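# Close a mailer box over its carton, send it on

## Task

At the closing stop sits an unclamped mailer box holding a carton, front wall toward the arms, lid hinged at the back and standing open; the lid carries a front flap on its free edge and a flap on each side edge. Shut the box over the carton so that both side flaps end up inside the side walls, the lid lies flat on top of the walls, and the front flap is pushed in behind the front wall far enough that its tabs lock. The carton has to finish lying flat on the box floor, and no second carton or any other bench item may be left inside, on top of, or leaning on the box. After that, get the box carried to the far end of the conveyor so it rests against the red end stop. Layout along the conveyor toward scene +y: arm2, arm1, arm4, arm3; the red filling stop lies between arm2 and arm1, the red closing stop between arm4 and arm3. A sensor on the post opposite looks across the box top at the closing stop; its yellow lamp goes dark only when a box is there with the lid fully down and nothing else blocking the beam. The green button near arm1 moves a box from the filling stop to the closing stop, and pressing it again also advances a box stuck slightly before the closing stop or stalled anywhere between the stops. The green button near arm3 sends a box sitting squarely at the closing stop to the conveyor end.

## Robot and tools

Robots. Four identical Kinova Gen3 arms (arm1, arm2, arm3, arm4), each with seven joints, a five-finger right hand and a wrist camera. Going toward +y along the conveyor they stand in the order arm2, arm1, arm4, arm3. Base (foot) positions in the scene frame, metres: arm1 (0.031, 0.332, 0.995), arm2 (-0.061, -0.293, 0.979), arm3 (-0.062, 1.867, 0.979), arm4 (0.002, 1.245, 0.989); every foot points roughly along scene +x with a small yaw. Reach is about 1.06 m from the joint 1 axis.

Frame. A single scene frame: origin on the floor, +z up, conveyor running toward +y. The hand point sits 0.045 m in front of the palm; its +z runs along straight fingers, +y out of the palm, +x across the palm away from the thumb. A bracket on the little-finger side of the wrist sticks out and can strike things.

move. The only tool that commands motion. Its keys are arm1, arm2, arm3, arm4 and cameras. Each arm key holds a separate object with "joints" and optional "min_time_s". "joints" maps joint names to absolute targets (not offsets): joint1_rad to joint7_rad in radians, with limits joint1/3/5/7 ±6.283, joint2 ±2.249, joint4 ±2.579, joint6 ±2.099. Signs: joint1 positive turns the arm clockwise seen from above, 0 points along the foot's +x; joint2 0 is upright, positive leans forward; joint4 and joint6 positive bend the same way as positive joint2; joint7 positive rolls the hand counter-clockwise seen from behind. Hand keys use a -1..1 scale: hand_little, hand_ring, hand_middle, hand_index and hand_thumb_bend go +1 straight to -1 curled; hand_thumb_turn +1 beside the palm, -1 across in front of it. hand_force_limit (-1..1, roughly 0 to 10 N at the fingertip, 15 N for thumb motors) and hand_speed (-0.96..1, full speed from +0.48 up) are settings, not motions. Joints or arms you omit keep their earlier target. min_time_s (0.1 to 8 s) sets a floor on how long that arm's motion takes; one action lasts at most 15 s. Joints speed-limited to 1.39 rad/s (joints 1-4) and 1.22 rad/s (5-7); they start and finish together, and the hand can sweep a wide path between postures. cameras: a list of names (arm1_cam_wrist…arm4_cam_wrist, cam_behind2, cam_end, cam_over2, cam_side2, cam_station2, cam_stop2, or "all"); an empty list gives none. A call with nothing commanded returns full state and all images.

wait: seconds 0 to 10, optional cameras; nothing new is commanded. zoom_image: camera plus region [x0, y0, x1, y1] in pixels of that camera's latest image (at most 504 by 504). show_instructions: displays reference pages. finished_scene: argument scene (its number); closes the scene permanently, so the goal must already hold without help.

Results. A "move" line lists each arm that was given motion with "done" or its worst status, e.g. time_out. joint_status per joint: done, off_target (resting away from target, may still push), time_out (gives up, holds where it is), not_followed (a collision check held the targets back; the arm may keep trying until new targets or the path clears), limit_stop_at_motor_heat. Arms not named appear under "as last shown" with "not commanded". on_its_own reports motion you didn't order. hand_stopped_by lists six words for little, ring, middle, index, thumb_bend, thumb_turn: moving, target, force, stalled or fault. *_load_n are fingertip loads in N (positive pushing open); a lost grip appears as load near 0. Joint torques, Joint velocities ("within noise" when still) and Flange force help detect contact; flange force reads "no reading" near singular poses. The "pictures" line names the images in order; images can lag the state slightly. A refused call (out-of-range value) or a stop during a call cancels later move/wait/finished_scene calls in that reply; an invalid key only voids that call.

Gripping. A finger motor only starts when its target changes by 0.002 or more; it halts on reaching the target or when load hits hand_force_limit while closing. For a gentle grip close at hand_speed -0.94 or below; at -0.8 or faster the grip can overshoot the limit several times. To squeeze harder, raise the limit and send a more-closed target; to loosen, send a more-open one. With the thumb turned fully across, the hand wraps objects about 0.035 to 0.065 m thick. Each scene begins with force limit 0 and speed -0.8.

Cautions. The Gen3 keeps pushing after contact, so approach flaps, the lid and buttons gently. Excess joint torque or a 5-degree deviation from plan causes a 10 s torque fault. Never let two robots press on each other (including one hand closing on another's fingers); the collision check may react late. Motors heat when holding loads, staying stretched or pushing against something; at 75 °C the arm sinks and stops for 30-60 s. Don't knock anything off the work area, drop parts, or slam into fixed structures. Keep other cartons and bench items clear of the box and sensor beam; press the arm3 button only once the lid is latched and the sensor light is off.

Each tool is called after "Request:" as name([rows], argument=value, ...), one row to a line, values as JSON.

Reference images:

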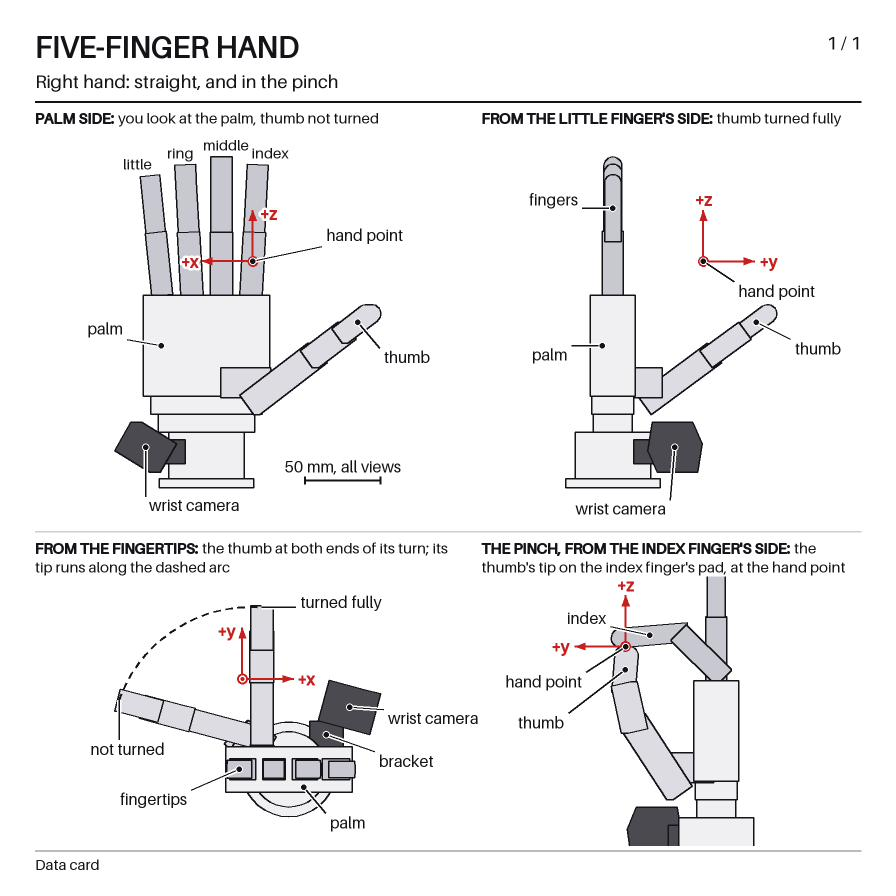

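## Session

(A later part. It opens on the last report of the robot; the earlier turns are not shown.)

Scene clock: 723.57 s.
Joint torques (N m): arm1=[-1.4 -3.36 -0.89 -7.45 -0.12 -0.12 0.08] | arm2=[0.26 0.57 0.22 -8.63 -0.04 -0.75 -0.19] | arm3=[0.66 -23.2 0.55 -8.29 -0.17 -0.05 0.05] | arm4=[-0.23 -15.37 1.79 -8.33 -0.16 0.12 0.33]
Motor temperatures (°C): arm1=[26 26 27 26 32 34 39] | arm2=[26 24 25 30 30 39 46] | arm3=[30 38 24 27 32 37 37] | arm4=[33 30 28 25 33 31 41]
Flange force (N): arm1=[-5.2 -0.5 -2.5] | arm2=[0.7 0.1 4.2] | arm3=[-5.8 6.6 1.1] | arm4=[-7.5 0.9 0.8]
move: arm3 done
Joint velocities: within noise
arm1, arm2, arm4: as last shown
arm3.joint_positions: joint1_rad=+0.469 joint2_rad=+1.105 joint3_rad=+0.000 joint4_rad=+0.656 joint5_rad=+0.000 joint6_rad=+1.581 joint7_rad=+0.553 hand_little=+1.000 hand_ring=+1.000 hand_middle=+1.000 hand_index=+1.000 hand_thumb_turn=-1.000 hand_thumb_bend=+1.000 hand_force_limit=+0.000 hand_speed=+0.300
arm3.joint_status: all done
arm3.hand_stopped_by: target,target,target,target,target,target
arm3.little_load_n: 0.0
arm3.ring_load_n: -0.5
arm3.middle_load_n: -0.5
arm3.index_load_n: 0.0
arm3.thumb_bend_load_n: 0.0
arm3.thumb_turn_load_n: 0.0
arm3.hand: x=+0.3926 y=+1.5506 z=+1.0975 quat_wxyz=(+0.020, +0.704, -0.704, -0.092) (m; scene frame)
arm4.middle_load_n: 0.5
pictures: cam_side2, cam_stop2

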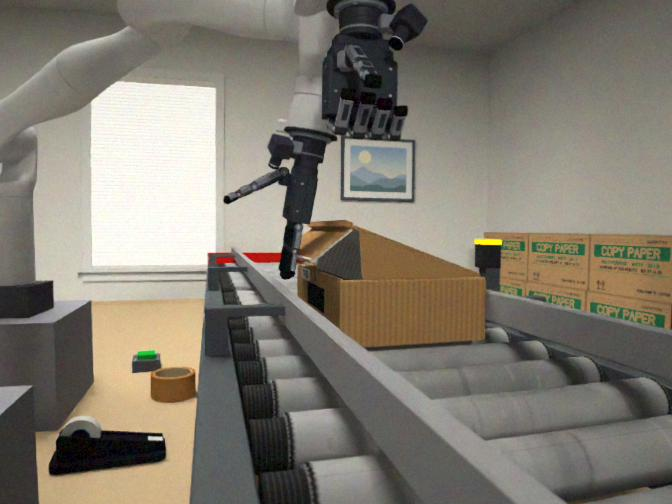

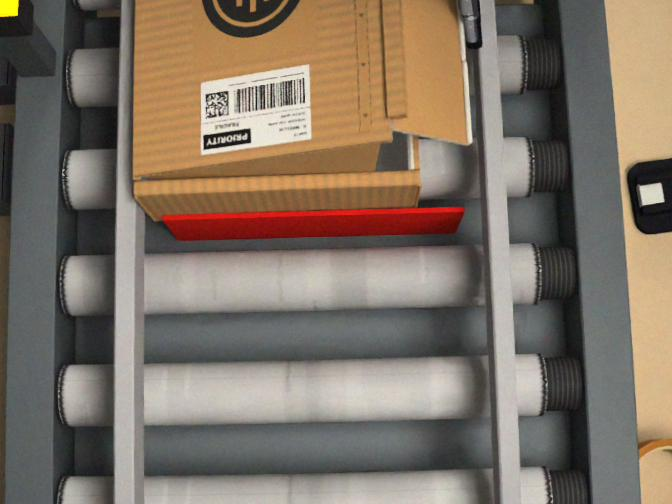

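Request:
move(arm3={"joints":{"joint1_rad":0.4583,"joint2_rad":0.9732,"joint4_rad":0.9019,"joint6_rad":1.3165,"joint7_rad":0.5423},"min_time_s":1.5}, cameras=["cam_side2","cam_stop2"])

Request:
zoom_image(camera="cam_side2", region=[200, 110, 500, 360])

Scene clock: 729.93 s.
Joint torques (N m): arm1=[-1.44 -3.3 -0.87 -7.47 -0.11 -0.12 0.1] | arm2=[0.18 0.56 0.23 -8.65 -0.01 -0.76 -0.2] | arm3=[0.73 -22.07 0.57 -8.39 -0.14 -0.46 0.07] | arm4=[-0.21 -15.33 1.79 -8.33 -0.16 0.11 0.31]
Motor temperatures (°C): arm1=[26 26 27 26 32 34 39] | arm2=[26 24 25 30 30 39 46] | arm3=[30 38 24 27 32 37 37] | arm4=[33 30 28 25 33 31 41]
Flange force (N): arm1=[-5.0 -0.5 -2.3] | arm2=[0.7 0.2 4.3] | arm3=[-4.6 4.4 -0.8] | arm4=[-7.5 0.9 0.8]
move: arm3 done
Joint velocities: within noise
arm1, arm2, arm4: as last shown
arm1.middle_load_n: 0.5
arm3.joint_positions: joint1_rad=+0.458 joint2_rad=+0.973 joint3_rad=+0.000 joint4_rad=+0.902 joint5_rad=+0.000 joint6_rad=+1.316 joint7_rad=+0.542 hand_little=+1.000 hand_ring=+1.000 hand_middle=+1.000 hand_index=+1.000 hand_thumb_turn=-1.000 hand_thumb_bend=+1.000 hand_force_limit=+0.000 hand_speed=+0.300
arm3.joint_status: all done
arm3.hand_stopped_by: target,target,target,target,target,target
arm3.little_load_n: 0.0
arm3.ring_load_n: -0.5
arm3.middle_load_n: 0.0
arm3.index_load_n: -1.0
arm3.thumb_bend_load_n: 0.0
arm3.thumb_turn_load_n: 0.0
arm3.hand: x=+0.4048 y=+1.5511 z=+1.0945 quat_wxyz=(+0.003, +0.707, -0.707, -0.019) (m; scene frame)
arm4.middle_load_n: 0.0
pictures: cam_side2, cam_stop2

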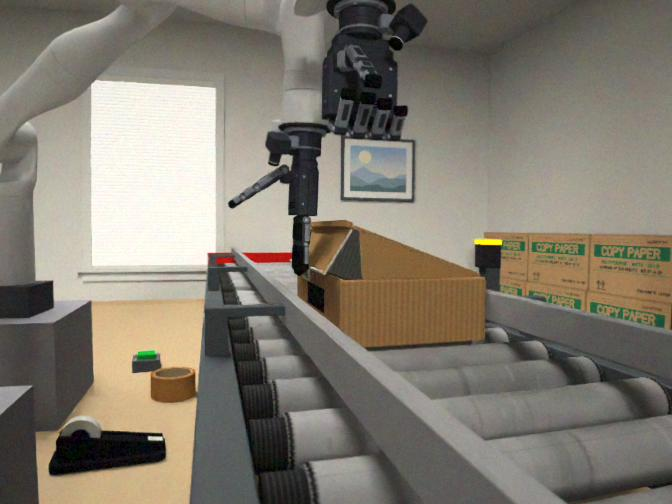

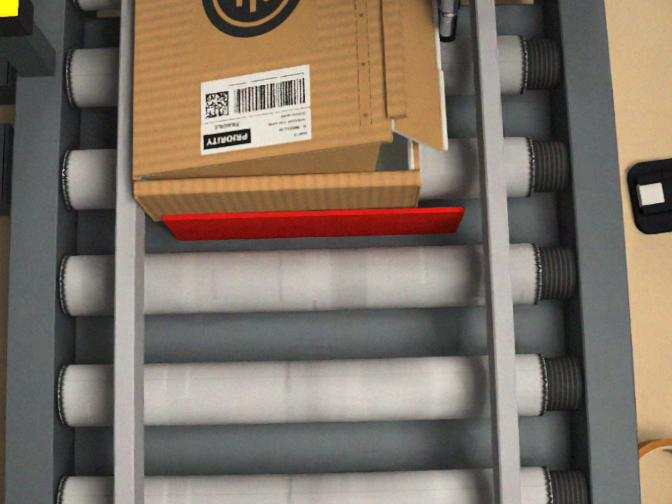

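Scaled by 1.680 from the camera's 672x504 image, which has a finer 960x720 frame.

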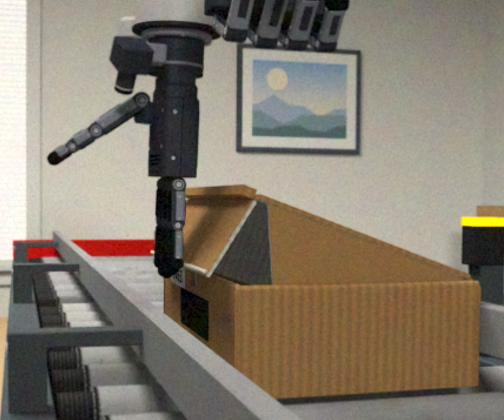

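Request:
move(arm3={"joints":{"joint1_rad":0.4873,"joint2_rad":0.6657,"joint4_rad":1.7072,"joint6_rad":0.3687,"joint7_rad":0.5713},"min_time_s":2}, cameras=["cam_side2"])

Request:
zoom_image(camera="cam_side2", region=[200, 110, 500, 360])

Request:
move(arm3={"joints":{"joint1_rad":0.4828,"joint2_rad":0.6527,"joint4_rad":1.6818,"joint6_rad":0.4071,"joint7_rad":0.5668},"min_time_s":1.2}, cameras=["cam_side2"])

Request:
zoom_image(camera="cam_side2", region=[200, 110, 500, 360])

Scene clock: 759.37 s.
Joint torques (N m): arm1=[-1.4 -3.32 -0.88 -7.44 -0.09 -0.09 0.09] | arm2=[0.22 0.54 0.23 -8.63 -0.04 -0.78 -0.22] | arm3=[1.01 -16.95 0.6 -7.04 0.03 -1.24 0.05] | arm4=[-0.22 -15.35 1.79 -8.36 -0.14 0.1 0.31]
Motor temperatures (°C): arm1=[26 26 27 26 32 34 39] | arm2=[26 24 25 30 30 39 46] | arm3=[30 39 24 27 32 37 37] | arm4=[33 30 28 25 33 31 41]
Flange force (N): arm1=[-5.1 -0.5 -2.4] | arm2=[0.6 0.1 4.1] | arm3=[-3.5 -0.1 -3.3] | arm4=[-7.6 0.9 0.8]
move: arm3 done
Joint velocities: within noise
arm1.joint_positions: joint1_rad=-0.650 joint2_rad=-0.343 joint3_rad=-0.090 joint4_rad=+1.573 joint5_rad=+0.015 joint6_rad=+1.951 joint7_rad=-2.107 hand_little=+1.000 hand_ring=+1.000 hand_middle=+1.000 hand_index=+1.000 hand_thumb_turn=+1.000 hand_thumb_bend=+1.000 hand_force_limit=+0.000 hand_speed=-0.800
arm1.joint_status: not commanded
arm1.hand_stopped_by: target,target,target,target,target,target
arm1.little_load_n: 0.0
arm1.ring_load_n: 0.0
arm1.middle_load_n: 0.0
arm1.index_load_n: 0.0
arm1.thumb_bend_load_n: 0.0
arm1.thumb_turn_load_n: 0.0
arm1.hand: x=+0.1650 y=+0.4818 z=+1.4547 quat_wxyz=(+0.007, +0.127, -0.991, +0.029) (m; scene frame)
arm2.joint_positions: joint1_rad=-0.428 joint2_rad=-0.464 joint3_rad=-0.028 joint4_rad=+1.425 joint5_rad=-0.012 joint6_rad=+1.987 joint7_rad=-1.896 hand_little=+1.000 hand_ring=+1.000 hand_middle=+1.000 hand_index=+1.000 hand_thumb_turn=+1.000 hand_thumb_bend=+1.000 hand_force_limit=+0.000 hand_speed=-0.800
arm2.joint_status: not commanded
arm2.hand_stopped_by: target,target,target,target,target,target
arm2.little_load_n: 0.0
arm2.ring_load_n: 0.0
arm2.middle_load_n: 0.0
arm2.index_load_n: -0.5
arm2.thumb_bend_load_n: 0.0
arm2.thumb_turn_load_n: 0.0
arm2.hand: x=+0.1008 y=-0.2043 z=+1.5124 quat_wxyz=(-0.087, +0.016, -0.996, -0.031) (m; scene frame)
arm3.joint_positions: joint1_rad=+0.487 joint2_rad=+0.666 joint3_rad=+0.000 joint4_rad=+1.707 joint5_rad=+0.000 joint6_rad=+0.369 joint7_rad=+0.571 hand_little=+1.000 hand_ring=+1.000 hand_middle=+1.000 hand_index=+1.000 hand_thumb_turn=-1.000 hand_thumb_bend=+1.000 hand_force_limit=+0.000 hand_speed=+0.300
arm3.joint_status: all done
arm3.hand_stopped_by: target,target,target,target,target,target
arm3.little_load_n: 0.0
arm3.ring_load_n: 0.0
arm3.middle_load_n: 0.0
arm3.index_load_n: 0.0
arm3.thumb_bend_load_n: 0.0
arm3.thumb_turn_load_n: 0.0
arm3.hand: x=+0.3760 y=+1.5481 z=+1.0520 quat_wxyz=(-0.046, +0.692, -0.692, +0.199) (m; scene frame)
arm4: as last shown
pictures: cam_side2

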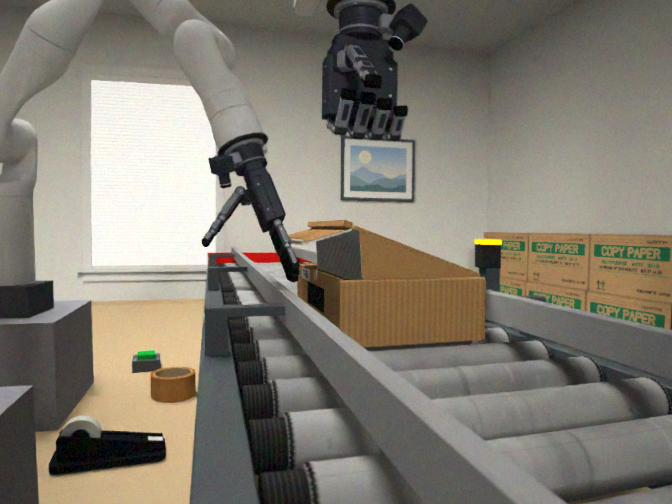

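Scaled by 1.680 from the camera's 672x504 image, which has a finer 960x720 frame.

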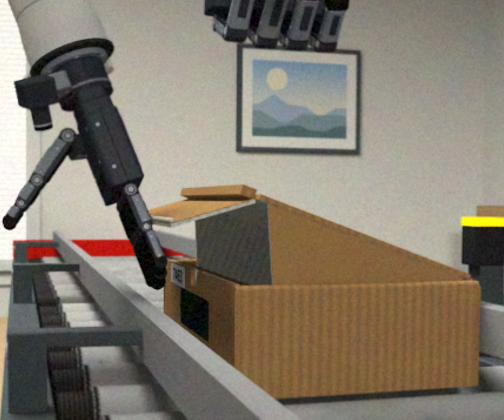

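Scene clock: 760.87 s.
Joint torques (N m): arm1=[-1.39 -3.34 -0.89 -7.48 -0.11 -0.1 0.1] | arm2=[0.27 0.52 0.23 -8.63 -0.03 -0.76 -0.19] | arm3=[0.71 -17.64 0.36 -8.59 0.03 -1.98 0.16] | arm4=[-0.23 -15.37 1.76 -8.32 -0.12 0.11 0.31]
Motor temperatures (°C): arm1=[26 26 27 26 32 34 39] | arm2=[26 24 25 30 30 39 46] | arm3=[30 39 24 27 32 37 37] | arm4=[33 30 28 25 33 31 41]
Flange force (N): arm1=[-5.1 -0.5 -2.3] | arm2=[0.6 0.2 4.1] | arm3=[-4.6 2.1 -3.8] | arm4=[-7.4 0.9 0.8]
move: arm3 done
Joint velocities: within noise
arm1, arm2, arm4: as last shown
arm2.index_load_n: 0.0
arm3.joint_positions: joint1_rad=+0.483 joint2_rad=+0.653 joint3_rad=+0.000 joint4_rad=+1.682 joint5_rad=+0.000 joint6_rad=+0.407 joint7_rad=+0.567 hand_little=+1.000 hand_ring=+1.000 hand_middle=+1.000 hand_index=+1.000 hand_thumb_turn=-1.000 hand_thumb_bend=+1.000 hand_force_limit=+0.000 hand_speed=+0.300
arm3.joint_status: all done
arm3.hand_stopped_by: target,target,target,target,target,target
arm3.little_load_n: -1.0
arm3.ring_load_n: 0.0
arm3.middle_load_n: 0.0
arm3.index_load_n: 0.0
arm3.thumb_bend_load_n: 0.0
arm3.thumb_turn_load_n: 0.5
arm3.hand: x=+0.3809 y=+1.5481 z=+1.0640 quat_wxyz=(-0.046, +0.692, -0.692, +0.199) (m; scene frame)
arm4.ring_load_n: -0.5
pictures: cam_side2

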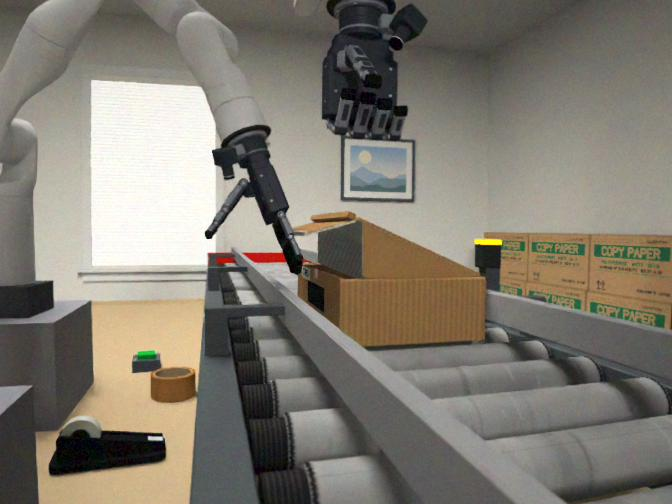

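Scaled by 1.680 from the camera's 672x504 image, which has a finer 960x720 frame.

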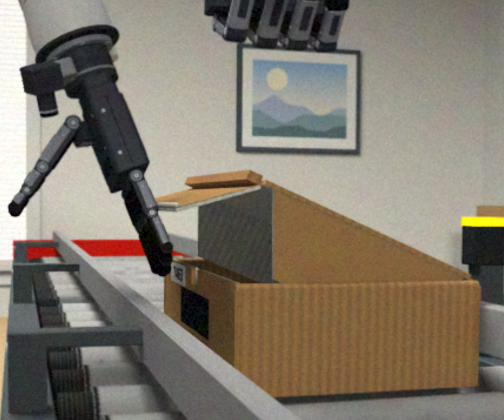

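Request:
move(arm3={"joints":{"joint1_rad":0.5113,"joint2_rad":0.9539,"joint4_rad":0.8849,"joint6_rad":1.5028,"joint7_rad":0.5953},"min_time_s":1.5}, cameras=["cam_side2"])

Request:
zoom_image(camera="cam_side2", region=[200, 110, 500, 360])

Request:
move(arm3={"joints":{"joint1_rad":0.4819,"joint2_rad":1.0454,"joint4_rad":0.7219,"joint6_rad":1.5743,"joint7_rad":0.5659},"min_time_s":1.2}, cameras=["cam_side2"])

Request:
zoom_image(camera="cam_side2", region=[200, 110, 500, 360])

Scene clock: 778.33 s.
Joint torques (N m): arm1=[-1.42 -3.32 -0.91 -7.46 -0.13 -0.09 0.1] | arm2=[0.25 0.61 0.22 -8.65 -0.06 -0.73 -0.21] | arm3=[1.01 -21.33 0.86 -7.69 0 0.19 0.09] | arm4=[-0.23 -15.38 1.77 -8.33 -0.15 0.08 0.3]
Motor temperatures (°C): arm1=[26 26 27 26 32 34 39] | arm2=[26 24 25 30 30 39 46] | arm3=[30 39 24 27 32 37 37] | arm4=[33 30 28 25 33 31 41]
Flange force (N): arm1=[-5.2 -0.6 -2.3] | arm2=[0.7 0.0 4.4] | arm3=[-4.7 3.3 0.0] | arm4=[-7.4 0.9 0.7]
move: arm3 done
Joint velocities: within noise
arm1, arm2: as last shown
arm3.joint_positions: joint1_rad=+0.511 joint2_rad=+0.954 joint3_rad=+0.000 joint4_rad=+0.885 joint5_rad=+0.000 joint6_rad=+1.503 joint7_rad=+0.595 hand_little=+1.000 hand_ring=+1.000 hand_middle=+1.000 hand_index=+1.000 hand_thumb_turn=-1.000 hand_thumb_bend=+1.000 hand_force_limit=+0.000 hand_speed=+0.300
arm3.joint_status: all done
arm3.hand_stopped_by: target,target,target,target,target,target
arm3.little_load_n: 0.0
arm3.ring_load_n: 0.0
arm3.middle_load_n: 0.0
arm3.index_load_n: 0.0
arm3.thumb_bend_load_n: 0.0
arm3.thumb_turn_load_n: 0.0
arm3.hand: x=+0.3455 y=+1.5506 z=+1.1274 quat_wxyz=(+0.016, +0.704, -0.704, -0.093) (m; scene frame)
arm4.joint_positions: joint1_rad=-0.165 joint2_rad=+0.531 joint3_rad=+0.000 joint4_rad=+1.408 joint5_rad=+0.000 joint6_rad=+1.203 joint7_rad=+1.333 hand_little=-0.700 hand_ring=-0.700 hand_middle=-0.700 hand_index=-0.833 hand_thumb_turn=-1.000 hand_thumb_bend=+1.000 hand_force_limit=+0.000 hand_speed=+0.300
arm4.joint_status: not commanded
arm4.hand_stopped_by: target,target,target,target,target,target
arm4.little_load_n: 0.0
arm4.ring_load_n: 0.5
arm4.middle_load_n: 0.0
arm4.index_load_n: 0.0
arm4.thumb_bend_load_n: 0.0
arm4.thumb_turn_load_n: 0.0
arm4.hand: x=+0.4701 y=+1.2794 z=+1.1998 quat_wxyz=(+0.000, +1.000, +0.000, -0.002) (m; scene frame)
pictures: cam_side2

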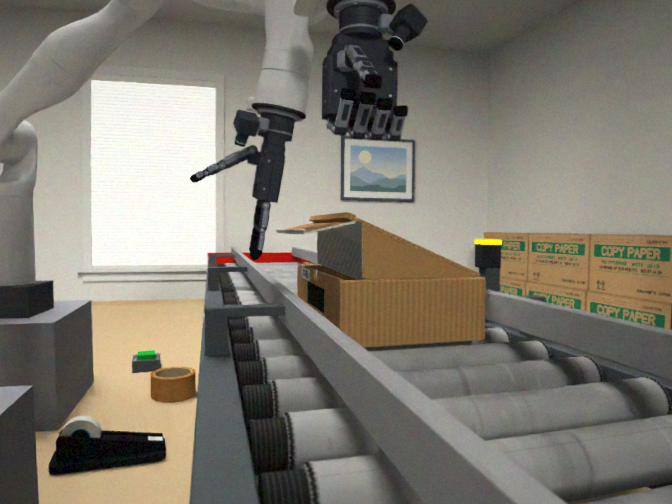

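Scaled by 1.680 from the camera's 672x504 image, which has a finer 960x720 frame.

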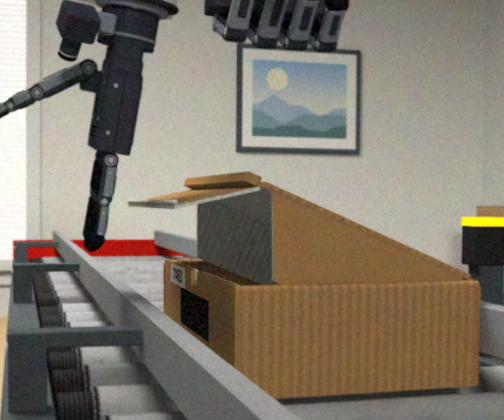

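Scene clock: 779.83 s.
Joint torques (N m): arm1=[-1.38 -3.31 -0.87 -7.47 -0.09 -0.09 0.09] | arm2=[0.24 0.53 0.28 -8.62 -0.04 -0.74 -0.2] | arm3=[1 -22.44 0.81 -7.85 0.02 0.18 0.04] | arm4=[-0.26 -15.39 1.8 -8.36 -0.16 0.12 0.3]
Motor temperatures (°C): arm1=[26 26 27 26 32 34 39] | arm2=[26 24 25 30 30 39 46] | arm3=[30 39 24 27 32 37 37] | arm4=[33 30 28 25 33 31 41]
Flange force (N): arm1=[-5.1 -0.4 -2.3] | arm2=[0.6 0.4 4.2] | arm3=[-5.1 4.4 0.5] | arm4=[-7.5 1.0 0.9]
move: arm3 done
Joint velocities: within noise
arm1, arm2, arm4: as last shown
arm2.thumb_bend_load_n: -0.5
arm3.joint_positions: joint1_rad=+0.482 joint2_rad=+1.045 joint3_rad=+0.000 joint4_rad=+0.722 joint5_rad=+0.000 joint6_rad=+1.574 joint7_rad=+0.566 hand_little=+1.000 hand_ring=+1.000 hand_middle=+1.000 hand_index=+1.000 hand_thumb_turn=-1.000 hand_thumb_bend=+1.000 hand_force_limit=+0.000 hand_speed=+0.300
arm3.joint_status: all done
arm3.hand_stopped_by: target,target,target,target,target,target
arm3.little_load_n: 0.0
arm3.ring_load_n: 0.0
arm3.middle_load_n: 0.0
arm3.index_load_n: 0.0
arm3.thumb_bend_load_n: 0.0
arm3.thumb_turn_load_n: 0.0
arm3.hand: x=+0.3775 y=+1.5506 z=+1.1173 quat_wxyz=(+0.018, +0.704, -0.704, -0.092) (m; scene frame)
arm4.ring_load_n: 0.0
arm4.thumb_bend_load_n: -0.5
pictures: cam_side2

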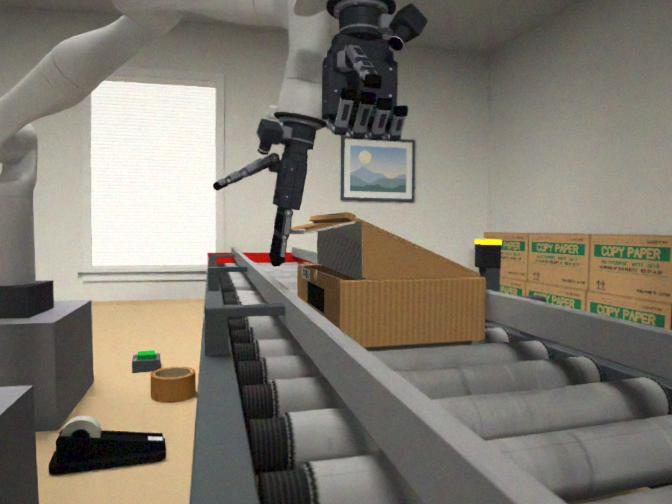

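Scaled by 1.680 from the camera's 672x504 image, which has a finer 960x720 frame.

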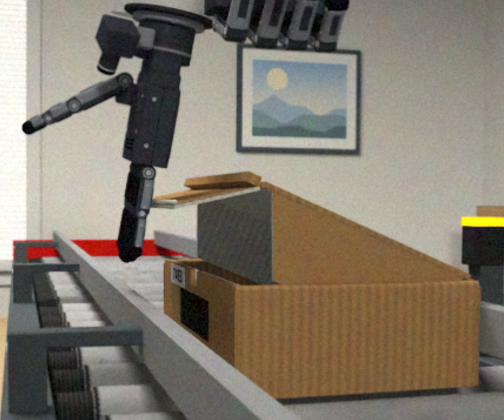

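Good starting geometry (lid ~26°, flap sloping down). Now push.

Request:
move(arm3={"joints":{"joint1_rad":0.4665,"joint2_rad":1.1064,"joint4_rad":0.6113,"joint6_rad":1.6239,"joint7_rad":0.5505},"min_time_s":1.2}, cameras=["cam_side2"])

Request:
zoom_image(camera="cam_side2", region=[200, 110, 500, 360])

Request:
move(arm3={"joints":{"joint1_rad":0.4525,"joint2_rad":1.0365,"joint4_rad":0.7432,"joint6_rad":1.4619,"joint7_rad":0.5365},"min_time_s":1.2}, cameras=["cam_side2","cam_stop2"])

Request:
zoom_image(camera="cam_side2", region=[200, 110, 500, 360])

Scene clock: 786.43 s.
Joint torques (N m): arm1=[-1.4 -3.37 -0.89 -7.46 -0.12 -0.1 0.11] | arm2=[0.21 0.58 0.22 -8.67 -0.06 -0.75 -0.21] | arm3=[0.75 -23.21 0.6 -8.17 -0.14 0.01 0.04] | arm4=[-0.22 -15.4 1.79 -8.33 -0.14 0.1 0.34]
Motor temperatures (°C): arm1=[26 26 27 26 32 34 39] | arm2=[26 24 25 30 30 39 46] | arm3=[30 39 24 27 32 37 37] | arm4=[33 30 28 25 33 31 41]
Flange force (N): arm1=[-5.2 -0.4 -2.4] | arm2=[0.7 0.1 4.4] | arm3=[-5.7 6.2 1.1] | arm4=[-7.4 0.8 0.8]
move: arm3 done
Joint velocities: within noise
arm1, arm2, arm4: as last shown
arm2.thumb_bend_load_n: 0.0
arm3.joint_positions: joint1_rad=+0.466 joint2_rad=+1.106 joint3_rad=+0.000 joint4_rad=+0.611 joint5_rad=+0.000 joint6_rad=+1.624 joint7_rad=+0.551 hand_little=+1.000 hand_ring=+1.000 hand_middle=+1.000 hand_index=+1.000 hand_thumb_turn=-1.000 hand_thumb_bend=+1.000 hand_force_limit=+0.000 hand_speed=+0.300
arm3.joint_status: all done
arm3.hand_stopped_by: target,target,target,target,target,target
arm3.little_load_n: 0.0
arm3.ring_load_n: -0.5
arm3.middle_load_n: -0.5
arm3.index_load_n: 0.0
arm3.thumb_bend_load_n: 0.0
arm3.thumb_turn_load_n: 0.0
arm3.hand: x=+0.3956 y=+1.5506 z=+1.1103 quat_wxyz=(+0.020, +0.704, -0.704, -0.092) (m; scene frame)
arm4.ring_load_n: 0.5
arm4.thumb_bend_load_n: 0.0
pictures: cam_side2

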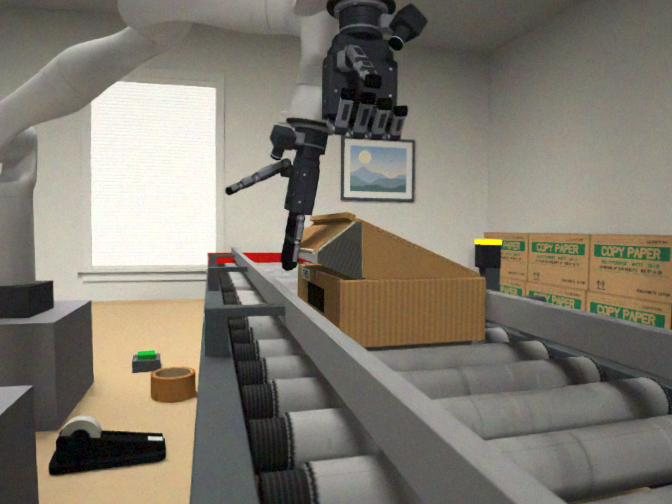

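Scaled by 1.680 from the camera's 672x504 image, which has a finer 960x720 frame.

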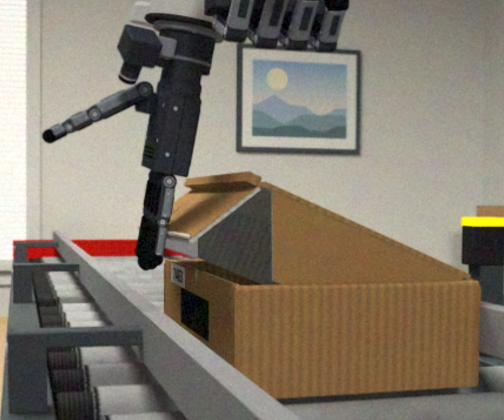

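Scene clock: 787.93 s.
Joint torques (N m): arm1=[-1.41 -3.35 -0.88 -7.49 -0.11 -0.11 0.08] | arm2=[0.19 0.55 0.24 -8.66 -0.06 -0.78 -0.2] | arm3=[0.78 -22.8 0.61 -8.46 -0.12 -0.32 0.03] | arm4=[-0.2 -15.36 1.83 -8.35 -0.14 0.09 0.32]
Motor temperatures (°C): arm1=[26 26 27 26 32 34 39] | arm2=[26 24 25 30 30 39 46] | arm3=[30 39 24 27 32 37 37] | arm4=[33 30 28 25 33 31 41]
Flange force (N): arm1=[-5.1 -0.5 -2.3] | arm2=[0.7 0.2 4.2] | arm3=[-5.2 5.5 0.0] | arm4=[-7.5 0.8 0.8]
move: arm3 done
Joint velocities: within noise
arm1, arm2, arm4: as last shown
arm2.middle_load_n: 0.5
arm3.joint_positions: joint1_rad=+0.453 joint2_rad=+1.036 joint3_rad=+0.000 joint4_rad=+0.743 joint5_rad=+0.000 joint6_rad=+1.462 joint7_rad=+0.536 hand_little=+1.000 hand_ring=+1.000 hand_middle=+1.000 hand_index=+1.000 hand_thumb_turn=-1.000 hand_thumb_bend=+1.000 hand_force_limit=+0.000 hand_speed=+0.300
arm3.joint_status: all done
arm3.hand_stopped_by: target,target,target,target,target,target
arm3.little_load_n: 0.0
arm3.ring_load_n: -0.5
arm3.middle_load_n: 0.0
arm3.index_load_n: -0.5
arm3.thumb_bend_load_n: 0.0
arm3.thumb_turn_load_n: 0.0
arm3.hand: x=+0.4119 y=+1.5511 z=+1.1057 quat_wxyz=(+0.009, +0.707, -0.706, -0.043) (m; scene frame)
arm4.little_load_n: 0.5
arm4.ring_load_n: 0.0
pictures: cam_side2, cam_stop2

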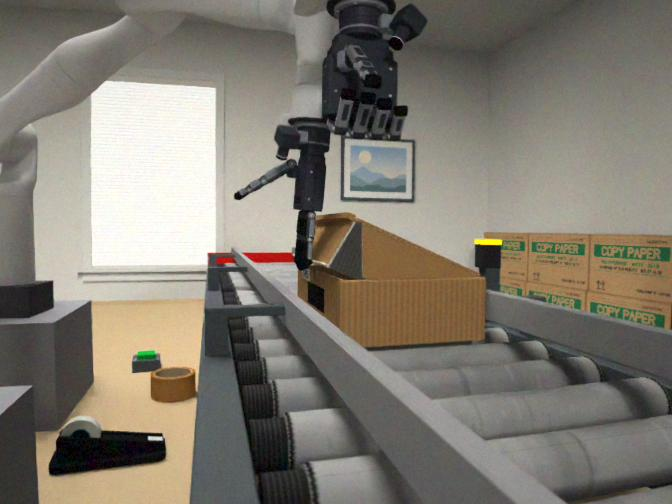

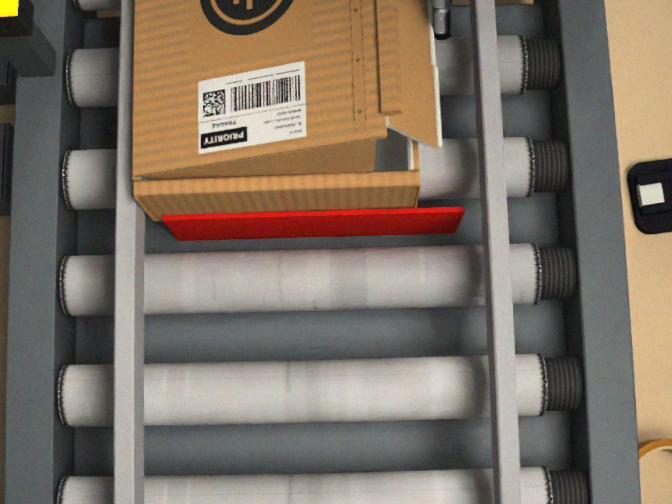

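Scaled by 1.680 from the camera's 672x504 image, which has a finer 960x720 frame.

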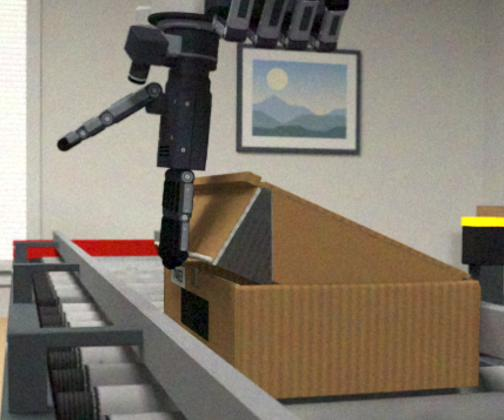

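Request:
move(arm3={"joints":{"joint1_rad":0.4422,"joint2_rad":0.9662,"joint4_rad":0.8806,"joint6_rad":1.2948,"joint7_rad":0.5262},"min_time_s":1.2}, cameras=["cam_side2"])

Request:
zoom_image(camera="cam_side2", region=[200, 110, 500, 360])

Request:
move(arm3={"joints":{"joint1_rad":0.4345,"joint2_rad":0.9185,"joint4_rad":0.9858,"joint6_rad":1.1573,"joint7_rad":0.5185},"min_time_s":1.2}, cameras=["cam_side2","cam_stop2","cam_station2"])

Request:
zoom_image(camera="cam_side2", region=[200, 110, 500, 360])

Request:
zoom_image(camera="cam_stop2", region=[200, 0, 560, 260])

Scene clock: 795.57 s.
Joint torques (N m): arm1=[-1.38 -3.36 -0.9 -7.5 -0.07 -0.1 0.08] | arm2=[0.28 0.54 0.25 -8.69 -0.04 -0.76 -0.22] | arm3=[0.82 -22.54 0.52 -8.77 -0.09 -0.59 0.05] | arm4=[-0.23 -15.37 1.8 -8.34 -0.17 0.1 0.32]
Motor temperatures (°C): arm1=[26 26 27 26 32 34 39] | arm2=[26 24 25 30 30 39 46] | arm3=[30 39 24 27 32 36 37] | arm4=[33 30 28 25 33 31 41]
Flange force (N): arm1=[-5.2 -0.5 -2.2] | arm2=[0.7 0.1 4.4] | arm3=[-4.7 4.6 -0.4] | arm4=[-7.5 0.9 0.8]
move: arm3 done
Joint velocities: within noise
arm1, arm2, arm4: as last shown
arm2.middle_load_n: 0.0
arm3.joint_positions: joint1_rad=+0.442 joint2_rad=+0.966 joint3_rad=+0.000 joint4_rad=+0.881 joint5_rad=+0.000 joint6_rad=+1.295 joint7_rad=+0.526 hand_little=+1.000 hand_ring=+1.000 hand_middle=+1.000 hand_index=+1.000 hand_thumb_turn=-1.000 hand_thumb_bend=+1.000 hand_force_limit=+0.000 hand_speed=+0.300
arm3.joint_status: all done
arm3.hand_stopped_by: target,target,target,target,target,target
arm3.little_load_n: 0.0
arm3.ring_load_n: 0.0
arm3.middle_load_n: -1.5
arm3.index_load_n: 0.0
arm3.thumb_bend_load_n: 0.0
arm3.thumb_turn_load_n: 0.0
arm3.hand: x=+0.4248 y=+1.5512 z=+1.1019 quat_wxyz=(-0.003, +0.707, -0.707, +0.005) (m; scene frame)
arm4.little_load_n: 0.0
arm4.thumb_bend_load_n: -0.5
pictures: cam_side2

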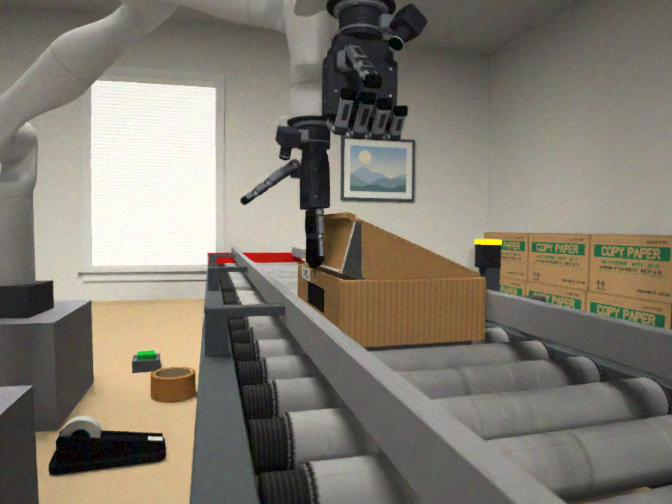

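Scaled by 1.680 from the camera's 672x504 image, which has a finer 960x720 frame.

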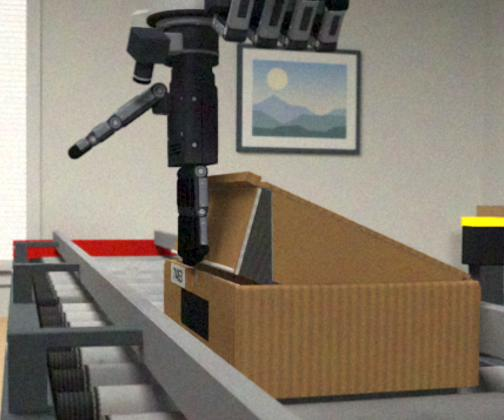

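Scene clock: 797.07 s.
Joint torques (N m): arm1=[-1.37 -3.35 -0.89 -7.48 -0.1 -0.11 0.08] | arm2=[0.28 0.51 0.24 -8.65 -0.05 -0.75 -0.24] | arm3=[0.89 -21.69 0.66 -8.71 -0.07 -0.79 0.04] | arm4=[-0.24 -15.34 1.8 -8.32 -0.15 0.11 0.3]
Motor temperatures (°C): arm1=[26 26 27 26 32 34 39] | arm2=[26 24 25 30 30 39 46] | arm3=[30 39 24 27 32 36 37] | arm4=[33 30 28 25 33 31 41]
Flange force (N): arm1=[-5.2 -0.5 -2.3] | arm2=[0.5 0.1 4.2] | arm3=[-4.6 4.2 -1.6] | arm4=[-7.5 0.9 0.8]
move: arm3 done
Joint velocities: within noise
arm1, arm2, arm4: as last shown
arm1.middle_load_n: -0.5
arm2.index_load_n: -0.5
arm2.thumb_bend_load_n: -0.5
arm3.joint_positions: joint1_rad=+0.434 joint2_rad=+0.918 joint3_rad=+0.000 joint4_rad=+0.986 joint5_rad=+0.000 joint6_rad=+1.157 joint7_rad=+0.519 hand_little=+1.000 hand_ring=+1.000 hand_middle=+1.000 hand_index=+1.000 hand_thumb_turn=-1.000 hand_thumb_bend=+1.000 hand_force_limit=+0.000 hand_speed=+0.300
arm3.joint_status: all done
arm3.hand_stopped_by: target,target,target,target,target,target
arm3.little_load_n: 0.0
arm3.ring_load_n: 0.0
arm3.middle_load_n: -1.0
arm3.index_load_n: 0.0
arm3.thumb_bend_load_n: 0.0
arm3.thumb_turn_load_n: 0.0
arm3.hand: x=+0.4351 y=+1.5511 z=+1.0967 quat_wxyz=(-0.014, +0.707, -0.706, +0.044) (m; scene frame)
arm4.ring_load_n: 0.5
arm4.middle_load_n: 0.5
arm4.thumb_bend_load_n: 0.0
pictures: cam_side2, cam_station2, cam_stop2

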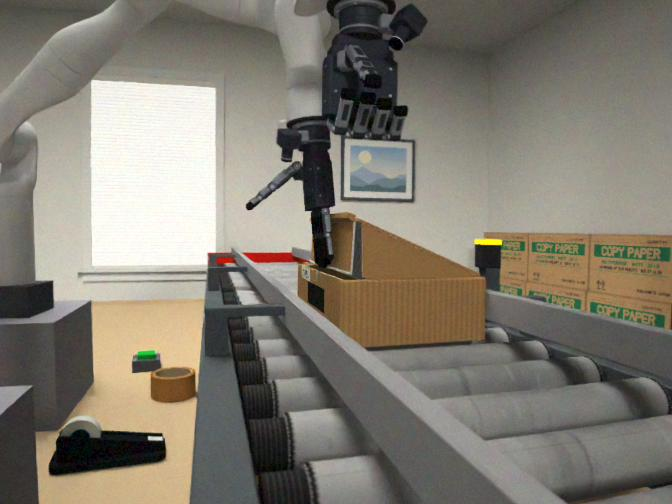

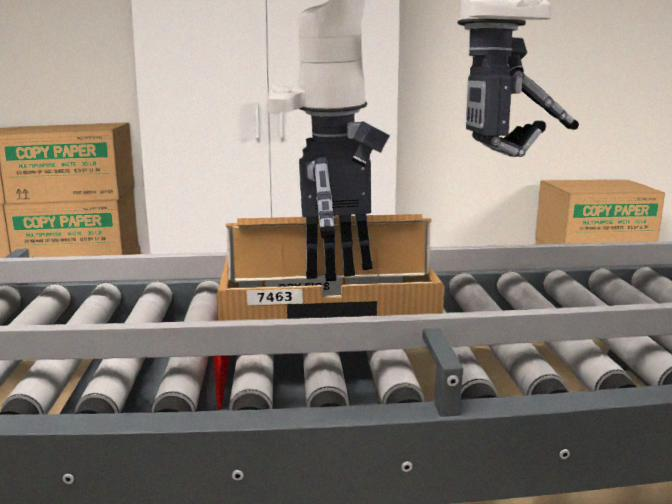

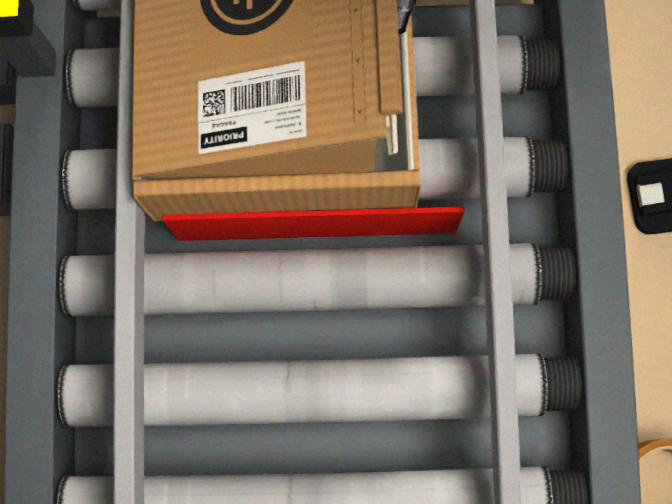

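Scaled by 1.680 from the camera's 672x504 image, which has a finer 960x720 frame.

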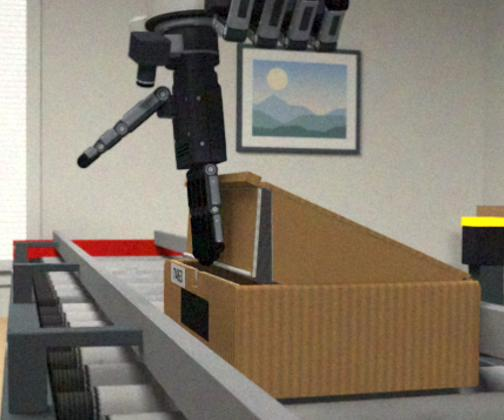

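Scaled by 1.400 from the camera's 672x504 image, which has a finer 960x720 frame.

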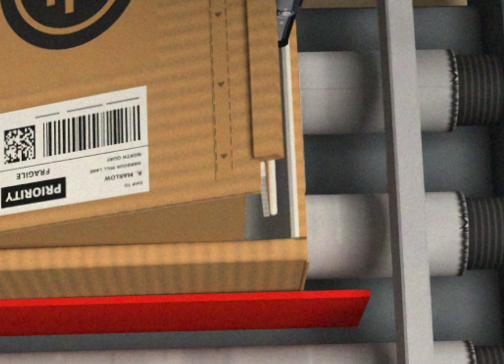

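Request:
move(arm4={"joints":{"joint1_rad":-0.2917,"joint2_rad":0.8997,"joint4_rad":0.8039,"joint6_rad":1.438,"joint7_rad":1.2071},"min_time_s":1.2})

Request:
move(arm4={"joints":{"joint2_rad":0.9522,"joint4_rad":0.9393,"joint6_rad":1.2501},"min_time_s":1.2}, cameras=["cam_side2"])

Request:
move(arm3={"joints":{"joint1_rad":0.4383,"joint2_rad":0.8462,"joint4_rad":1.1463,"joint6_rad":0.9891,"joint7_rad":0.5223},"min_time_s":1.2}, cameras=["cam_side2","cam_stop2"])

Request:
zoom_image(camera="cam_side2", region=[200, 110, 500, 360])

Request:
zoom_image(camera="cam_stop2", region=[200, 0, 560, 260])

Scene clock: 811.97 s.
Joint torques (N m): arm1=[-1.4 -3.33 -0.9 -7.51 -0.09 -0.12 0.1] | arm2=[0.28 0.52 0.24 -8.63 -0.05 -0.75 -0.21] | arm3=[0.94 -21.69 0.63 -8.66 -0.03 -0.81 0.04] | arm4=[-0.25 -20.95 1.94 -8.81 -0.13 0.1 0.32]
Motor temperatures (°C): arm1=[26 26 27 26 32 34 39] | arm2=[25 24 25 30 30 39 46] | arm3=[30 39 24 27 32 36 37] | arm4=[33 30 28 25 32 31 41]
Flange force (N): arm1=[-5.1 -0.5 -2.2] | arm2=[0.6 0.2 4.2] | arm3=[-4.5 3.9 -1.7] | arm4=[-11.6 3.8 1.8]
move: arm4 done
Joint velocities: within noise
arm1.joint_positions: joint1_rad=-0.650 joint2_rad=-0.343 joint3_rad=-0.090 joint4_rad=+1.573 joint5_rad=+0.015 joint6_rad=+1.951 joint7_rad=-2.107 hand_little=+1.000 hand_ring=+1.000 hand_middle=+1.000 hand_index=+1.000 hand_thumb_turn=+1.000 hand_thumb_bend=+1.000 hand_force_limit=+0.000 hand_speed=-0.800
arm1.joint_status: not commanded
arm1.hand_stopped_by: target,target,target,target,target,target
arm1.little_load_n: 0.0
arm1.ring_load_n: 0.0
arm1.middle_load_n: 0.0
arm1.index_load_n: 0.0
arm1.thumb_bend_load_n: 0.0
arm1.thumb_turn_load_n: 0.0
arm1.hand: x=+0.1650 y=+0.4818 z=+1.4547 quat_wxyz=(+0.007, +0.127, -0.991, +0.029) (m; scene frame)
arm2.joint_positions: joint1_rad=-0.428 joint2_rad=-0.464 joint3_rad=-0.028 joint4_rad=+1.425 joint5_rad=-0.012 joint6_rad=+1.987 joint7_rad=-1.896 hand_little=+1.000 hand_ring=+1.000 hand_middle=+1.000 hand_index=+1.000 hand_thumb_turn=+1.000 hand_thumb_bend=+1.000 hand_force_limit=+0.000 hand_speed=-0.800
arm2.joint_status: not commanded
arm2.hand_stopped_by: target,target,target,target,target,target
arm2.little_load_n: 0.5
arm2.ring_load_n: 0.0
arm2.middle_load_n: 0.0
arm2.index_load_n: 0.0
arm2.thumb_bend_load_n: -0.5
arm2.thumb_turn_load_n: 0.0
arm2.hand: x=+0.1008 y=-0.2043 z=+1.5124 quat_wxyz=(-0.087, +0.016, -0.996, -0.031) (m; scene frame)
arm3: as last shown
arm3.thumb_bend_load_n: -0.5
arm4.joint_positions: joint1_rad=-0.292 joint2_rad=+0.900 joint3_rad=+0.000 joint4_rad=+0.804 joint5_rad=+0.000 joint6_rad=+1.438 joint7_rad=+1.207 hand_little=-0.700 hand_ring=-0.700 hand_middle=-0.700 hand_index=-0.833 hand_thumb_turn=-1.000 hand_thumb_bend=+1.000 hand_force_limit=+0.000 hand_speed=+0.300
arm4.joint_status: all done
arm4.hand_stopped_by: target,target,target,target,target,target
arm4.little_load_n: 0.0
arm4.ring_load_n: 0.0
arm4.middle_load_n: 0.0
arm4.index_load_n: 0.0
arm4.thumb_bend_load_n: 0.0
arm4.thumb_turn_load_n: 0.0
arm4.hand: x=+0.5800 y=+1.3893 z=+1.1694 quat_wxyz=(+0.000, +1.000, +0.000, -0.002) (m; scene frame)
pictures: none

Scene clock: 813.47 s.
Joint torques (N m): arm1=[-1.41 -3.33 -0.92 -7.48 -0.09 -0.12 0.08] | arm2=[0.25 0.55 0.21 -8.63 -0.06 -0.72 -0.21] | arm3=[0.91 -21.65 0.7 -8.7 -0.04 -0.82 0.01] | arm4=[-0.27 -21.19 1.91 -8.44 -0.15 0.1 0.31]
Motor temperatures (°C): arm1=[26 26 27 26 32 34 39] | arm2=[25 24 25 30 30 39 46] | arm3=[30 39 24 27 32 36 37] | arm4=[33 30 28 25 32 31 41]
Flange force (N): arm1=[-5.1 -0.6 -2.3] | arm2=[0.6 0.0 4.3] | arm3=[-4.6 4.2 -1.7] | arm4=[-10.0 3.3 0.0]
move: arm4 done
Joint velocities: within noise
arm1, arm2, arm3: as last shown
arm2.little_load_n: 0.0
arm2.thumb_bend_load_n: 0.0
arm3.middle_load_n: -1.5
arm3.thumb_bend_load_n: 0.0
arm4.joint_positions: joint1_rad=-0.292 joint2_rad=+0.952 joint3_rad=+0.000 joint4_rad=+0.939 joint5_rad=+0.000 joint6_rad=+1.250 joint7_rad=+1.207 hand_little=-0.700 hand_ring=-0.700 hand_middle=-0.700 hand_index=-0.833 hand_thumb_turn=-1.000 hand_thumb_bend=+1.000 hand_force_limit=+0.000 hand_speed=+0.300
arm4.joint_status: all done
arm4.hand_stopped_by: target,target,target,target,target,target
arm4.little_load_n: 0.0
arm4.ring_load_n: 0.0
arm4.middle_load_n: 0.0
arm4.index_load_n: 0.0
arm4.thumb_bend_load_n: 0.0
arm4.thumb_turn_load_n: 0.0
arm4.hand: x=+0.5796 y=+1.3893 z=+1.0942 quat_wxyz=(+0.000, +1.000, +0.000, -0.002) (m; scene frame)
pictures: cam_side2

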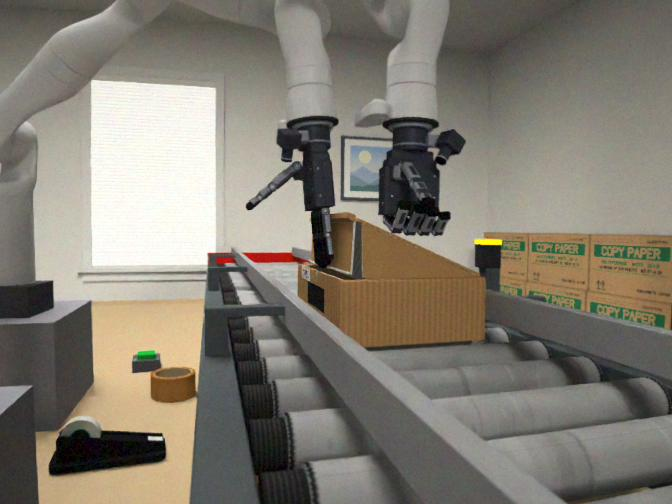

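Scene clock: 814.97 s.
Joint torques (N m): arm1=[-1.41 -3.36 -0.91 -7.43 -0.1 -0.12 0.12] | arm2=[0.23 0.57 0.28 -8.66 -0.04 -0.72 -0.21] | arm3=[0.92 -20.59 0.65 -8.55 -0.01 -0.98 0.03] | arm4=[-0.25 -21.15 1.92 -8.45 -0.14 0.12 0.3]
Motor temperatures (°C): arm1=[26 26 27 26 32 34 39] | arm2=[25 24 25 30 30 39 46] | arm3=[30 39 24 27 32 36 37] | arm4=[33 30 28 25 32 31 41]
Flange force (N): arm1=[-5.2 -0.4 -2.6] | arm2=[0.7 0.2 4.4] | arm3=[-4.2 3.2 -2.5] | arm4=[-10.2 3.4 0.0]
move: arm3 done
Joint velocities: within noise
arm1, arm2, arm4: as last shown
arm1.index_load_n: -0.5
arm3.joint_positions: joint1_rad=+0.438 joint2_rad=+0.846 joint3_rad=+0.000 joint4_rad=+1.146 joint5_rad=+0.000 joint6_rad=+0.989 joint7_rad=+0.522 hand_little=+1.000 hand_ring=+1.000 hand_middle=+1.000 hand_index=+1.000 hand_thumb_turn=-1.000 hand_thumb_bend=+1.000 hand_force_limit=+0.000 hand_speed=+0.300
arm3.joint_status: all done
arm3.hand_stopped_by: target,target,target,target,target,target
arm3.little_load_n: 0.0
arm3.ring_load_n: 0.0
arm3.middle_load_n: -1.0
arm3.index_load_n: 0.0
arm3.thumb_bend_load_n: 0.0
arm3.thumb_turn_load_n: 0.0
arm3.hand: x=+0.4310 y=+1.5506 z=+1.0921 quat_wxyz=(-0.024, +0.705, -0.704, +0.082) (m; scene frame)
arm4.little_load_n: 0.5
pictures: cam_side2, cam_stop2

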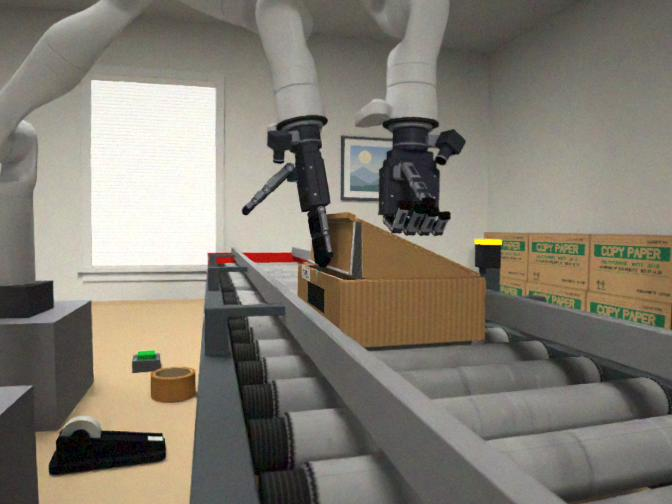

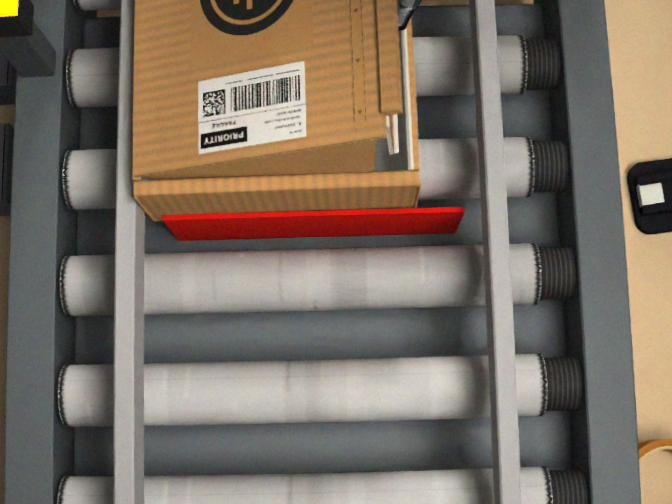

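Scaled by 1.680 from the camera's 672x504 image, which has a finer 960x720 frame.

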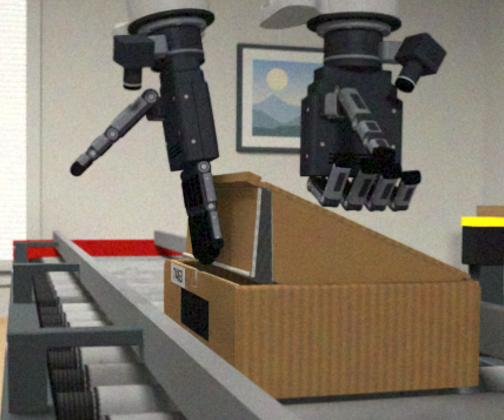

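Scaled by 1.400 from the camera's 672x504 image, which has a finer 960x720 frame.

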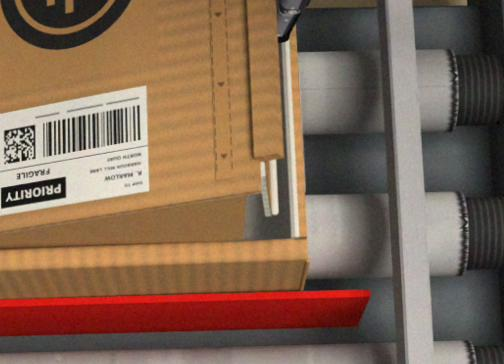

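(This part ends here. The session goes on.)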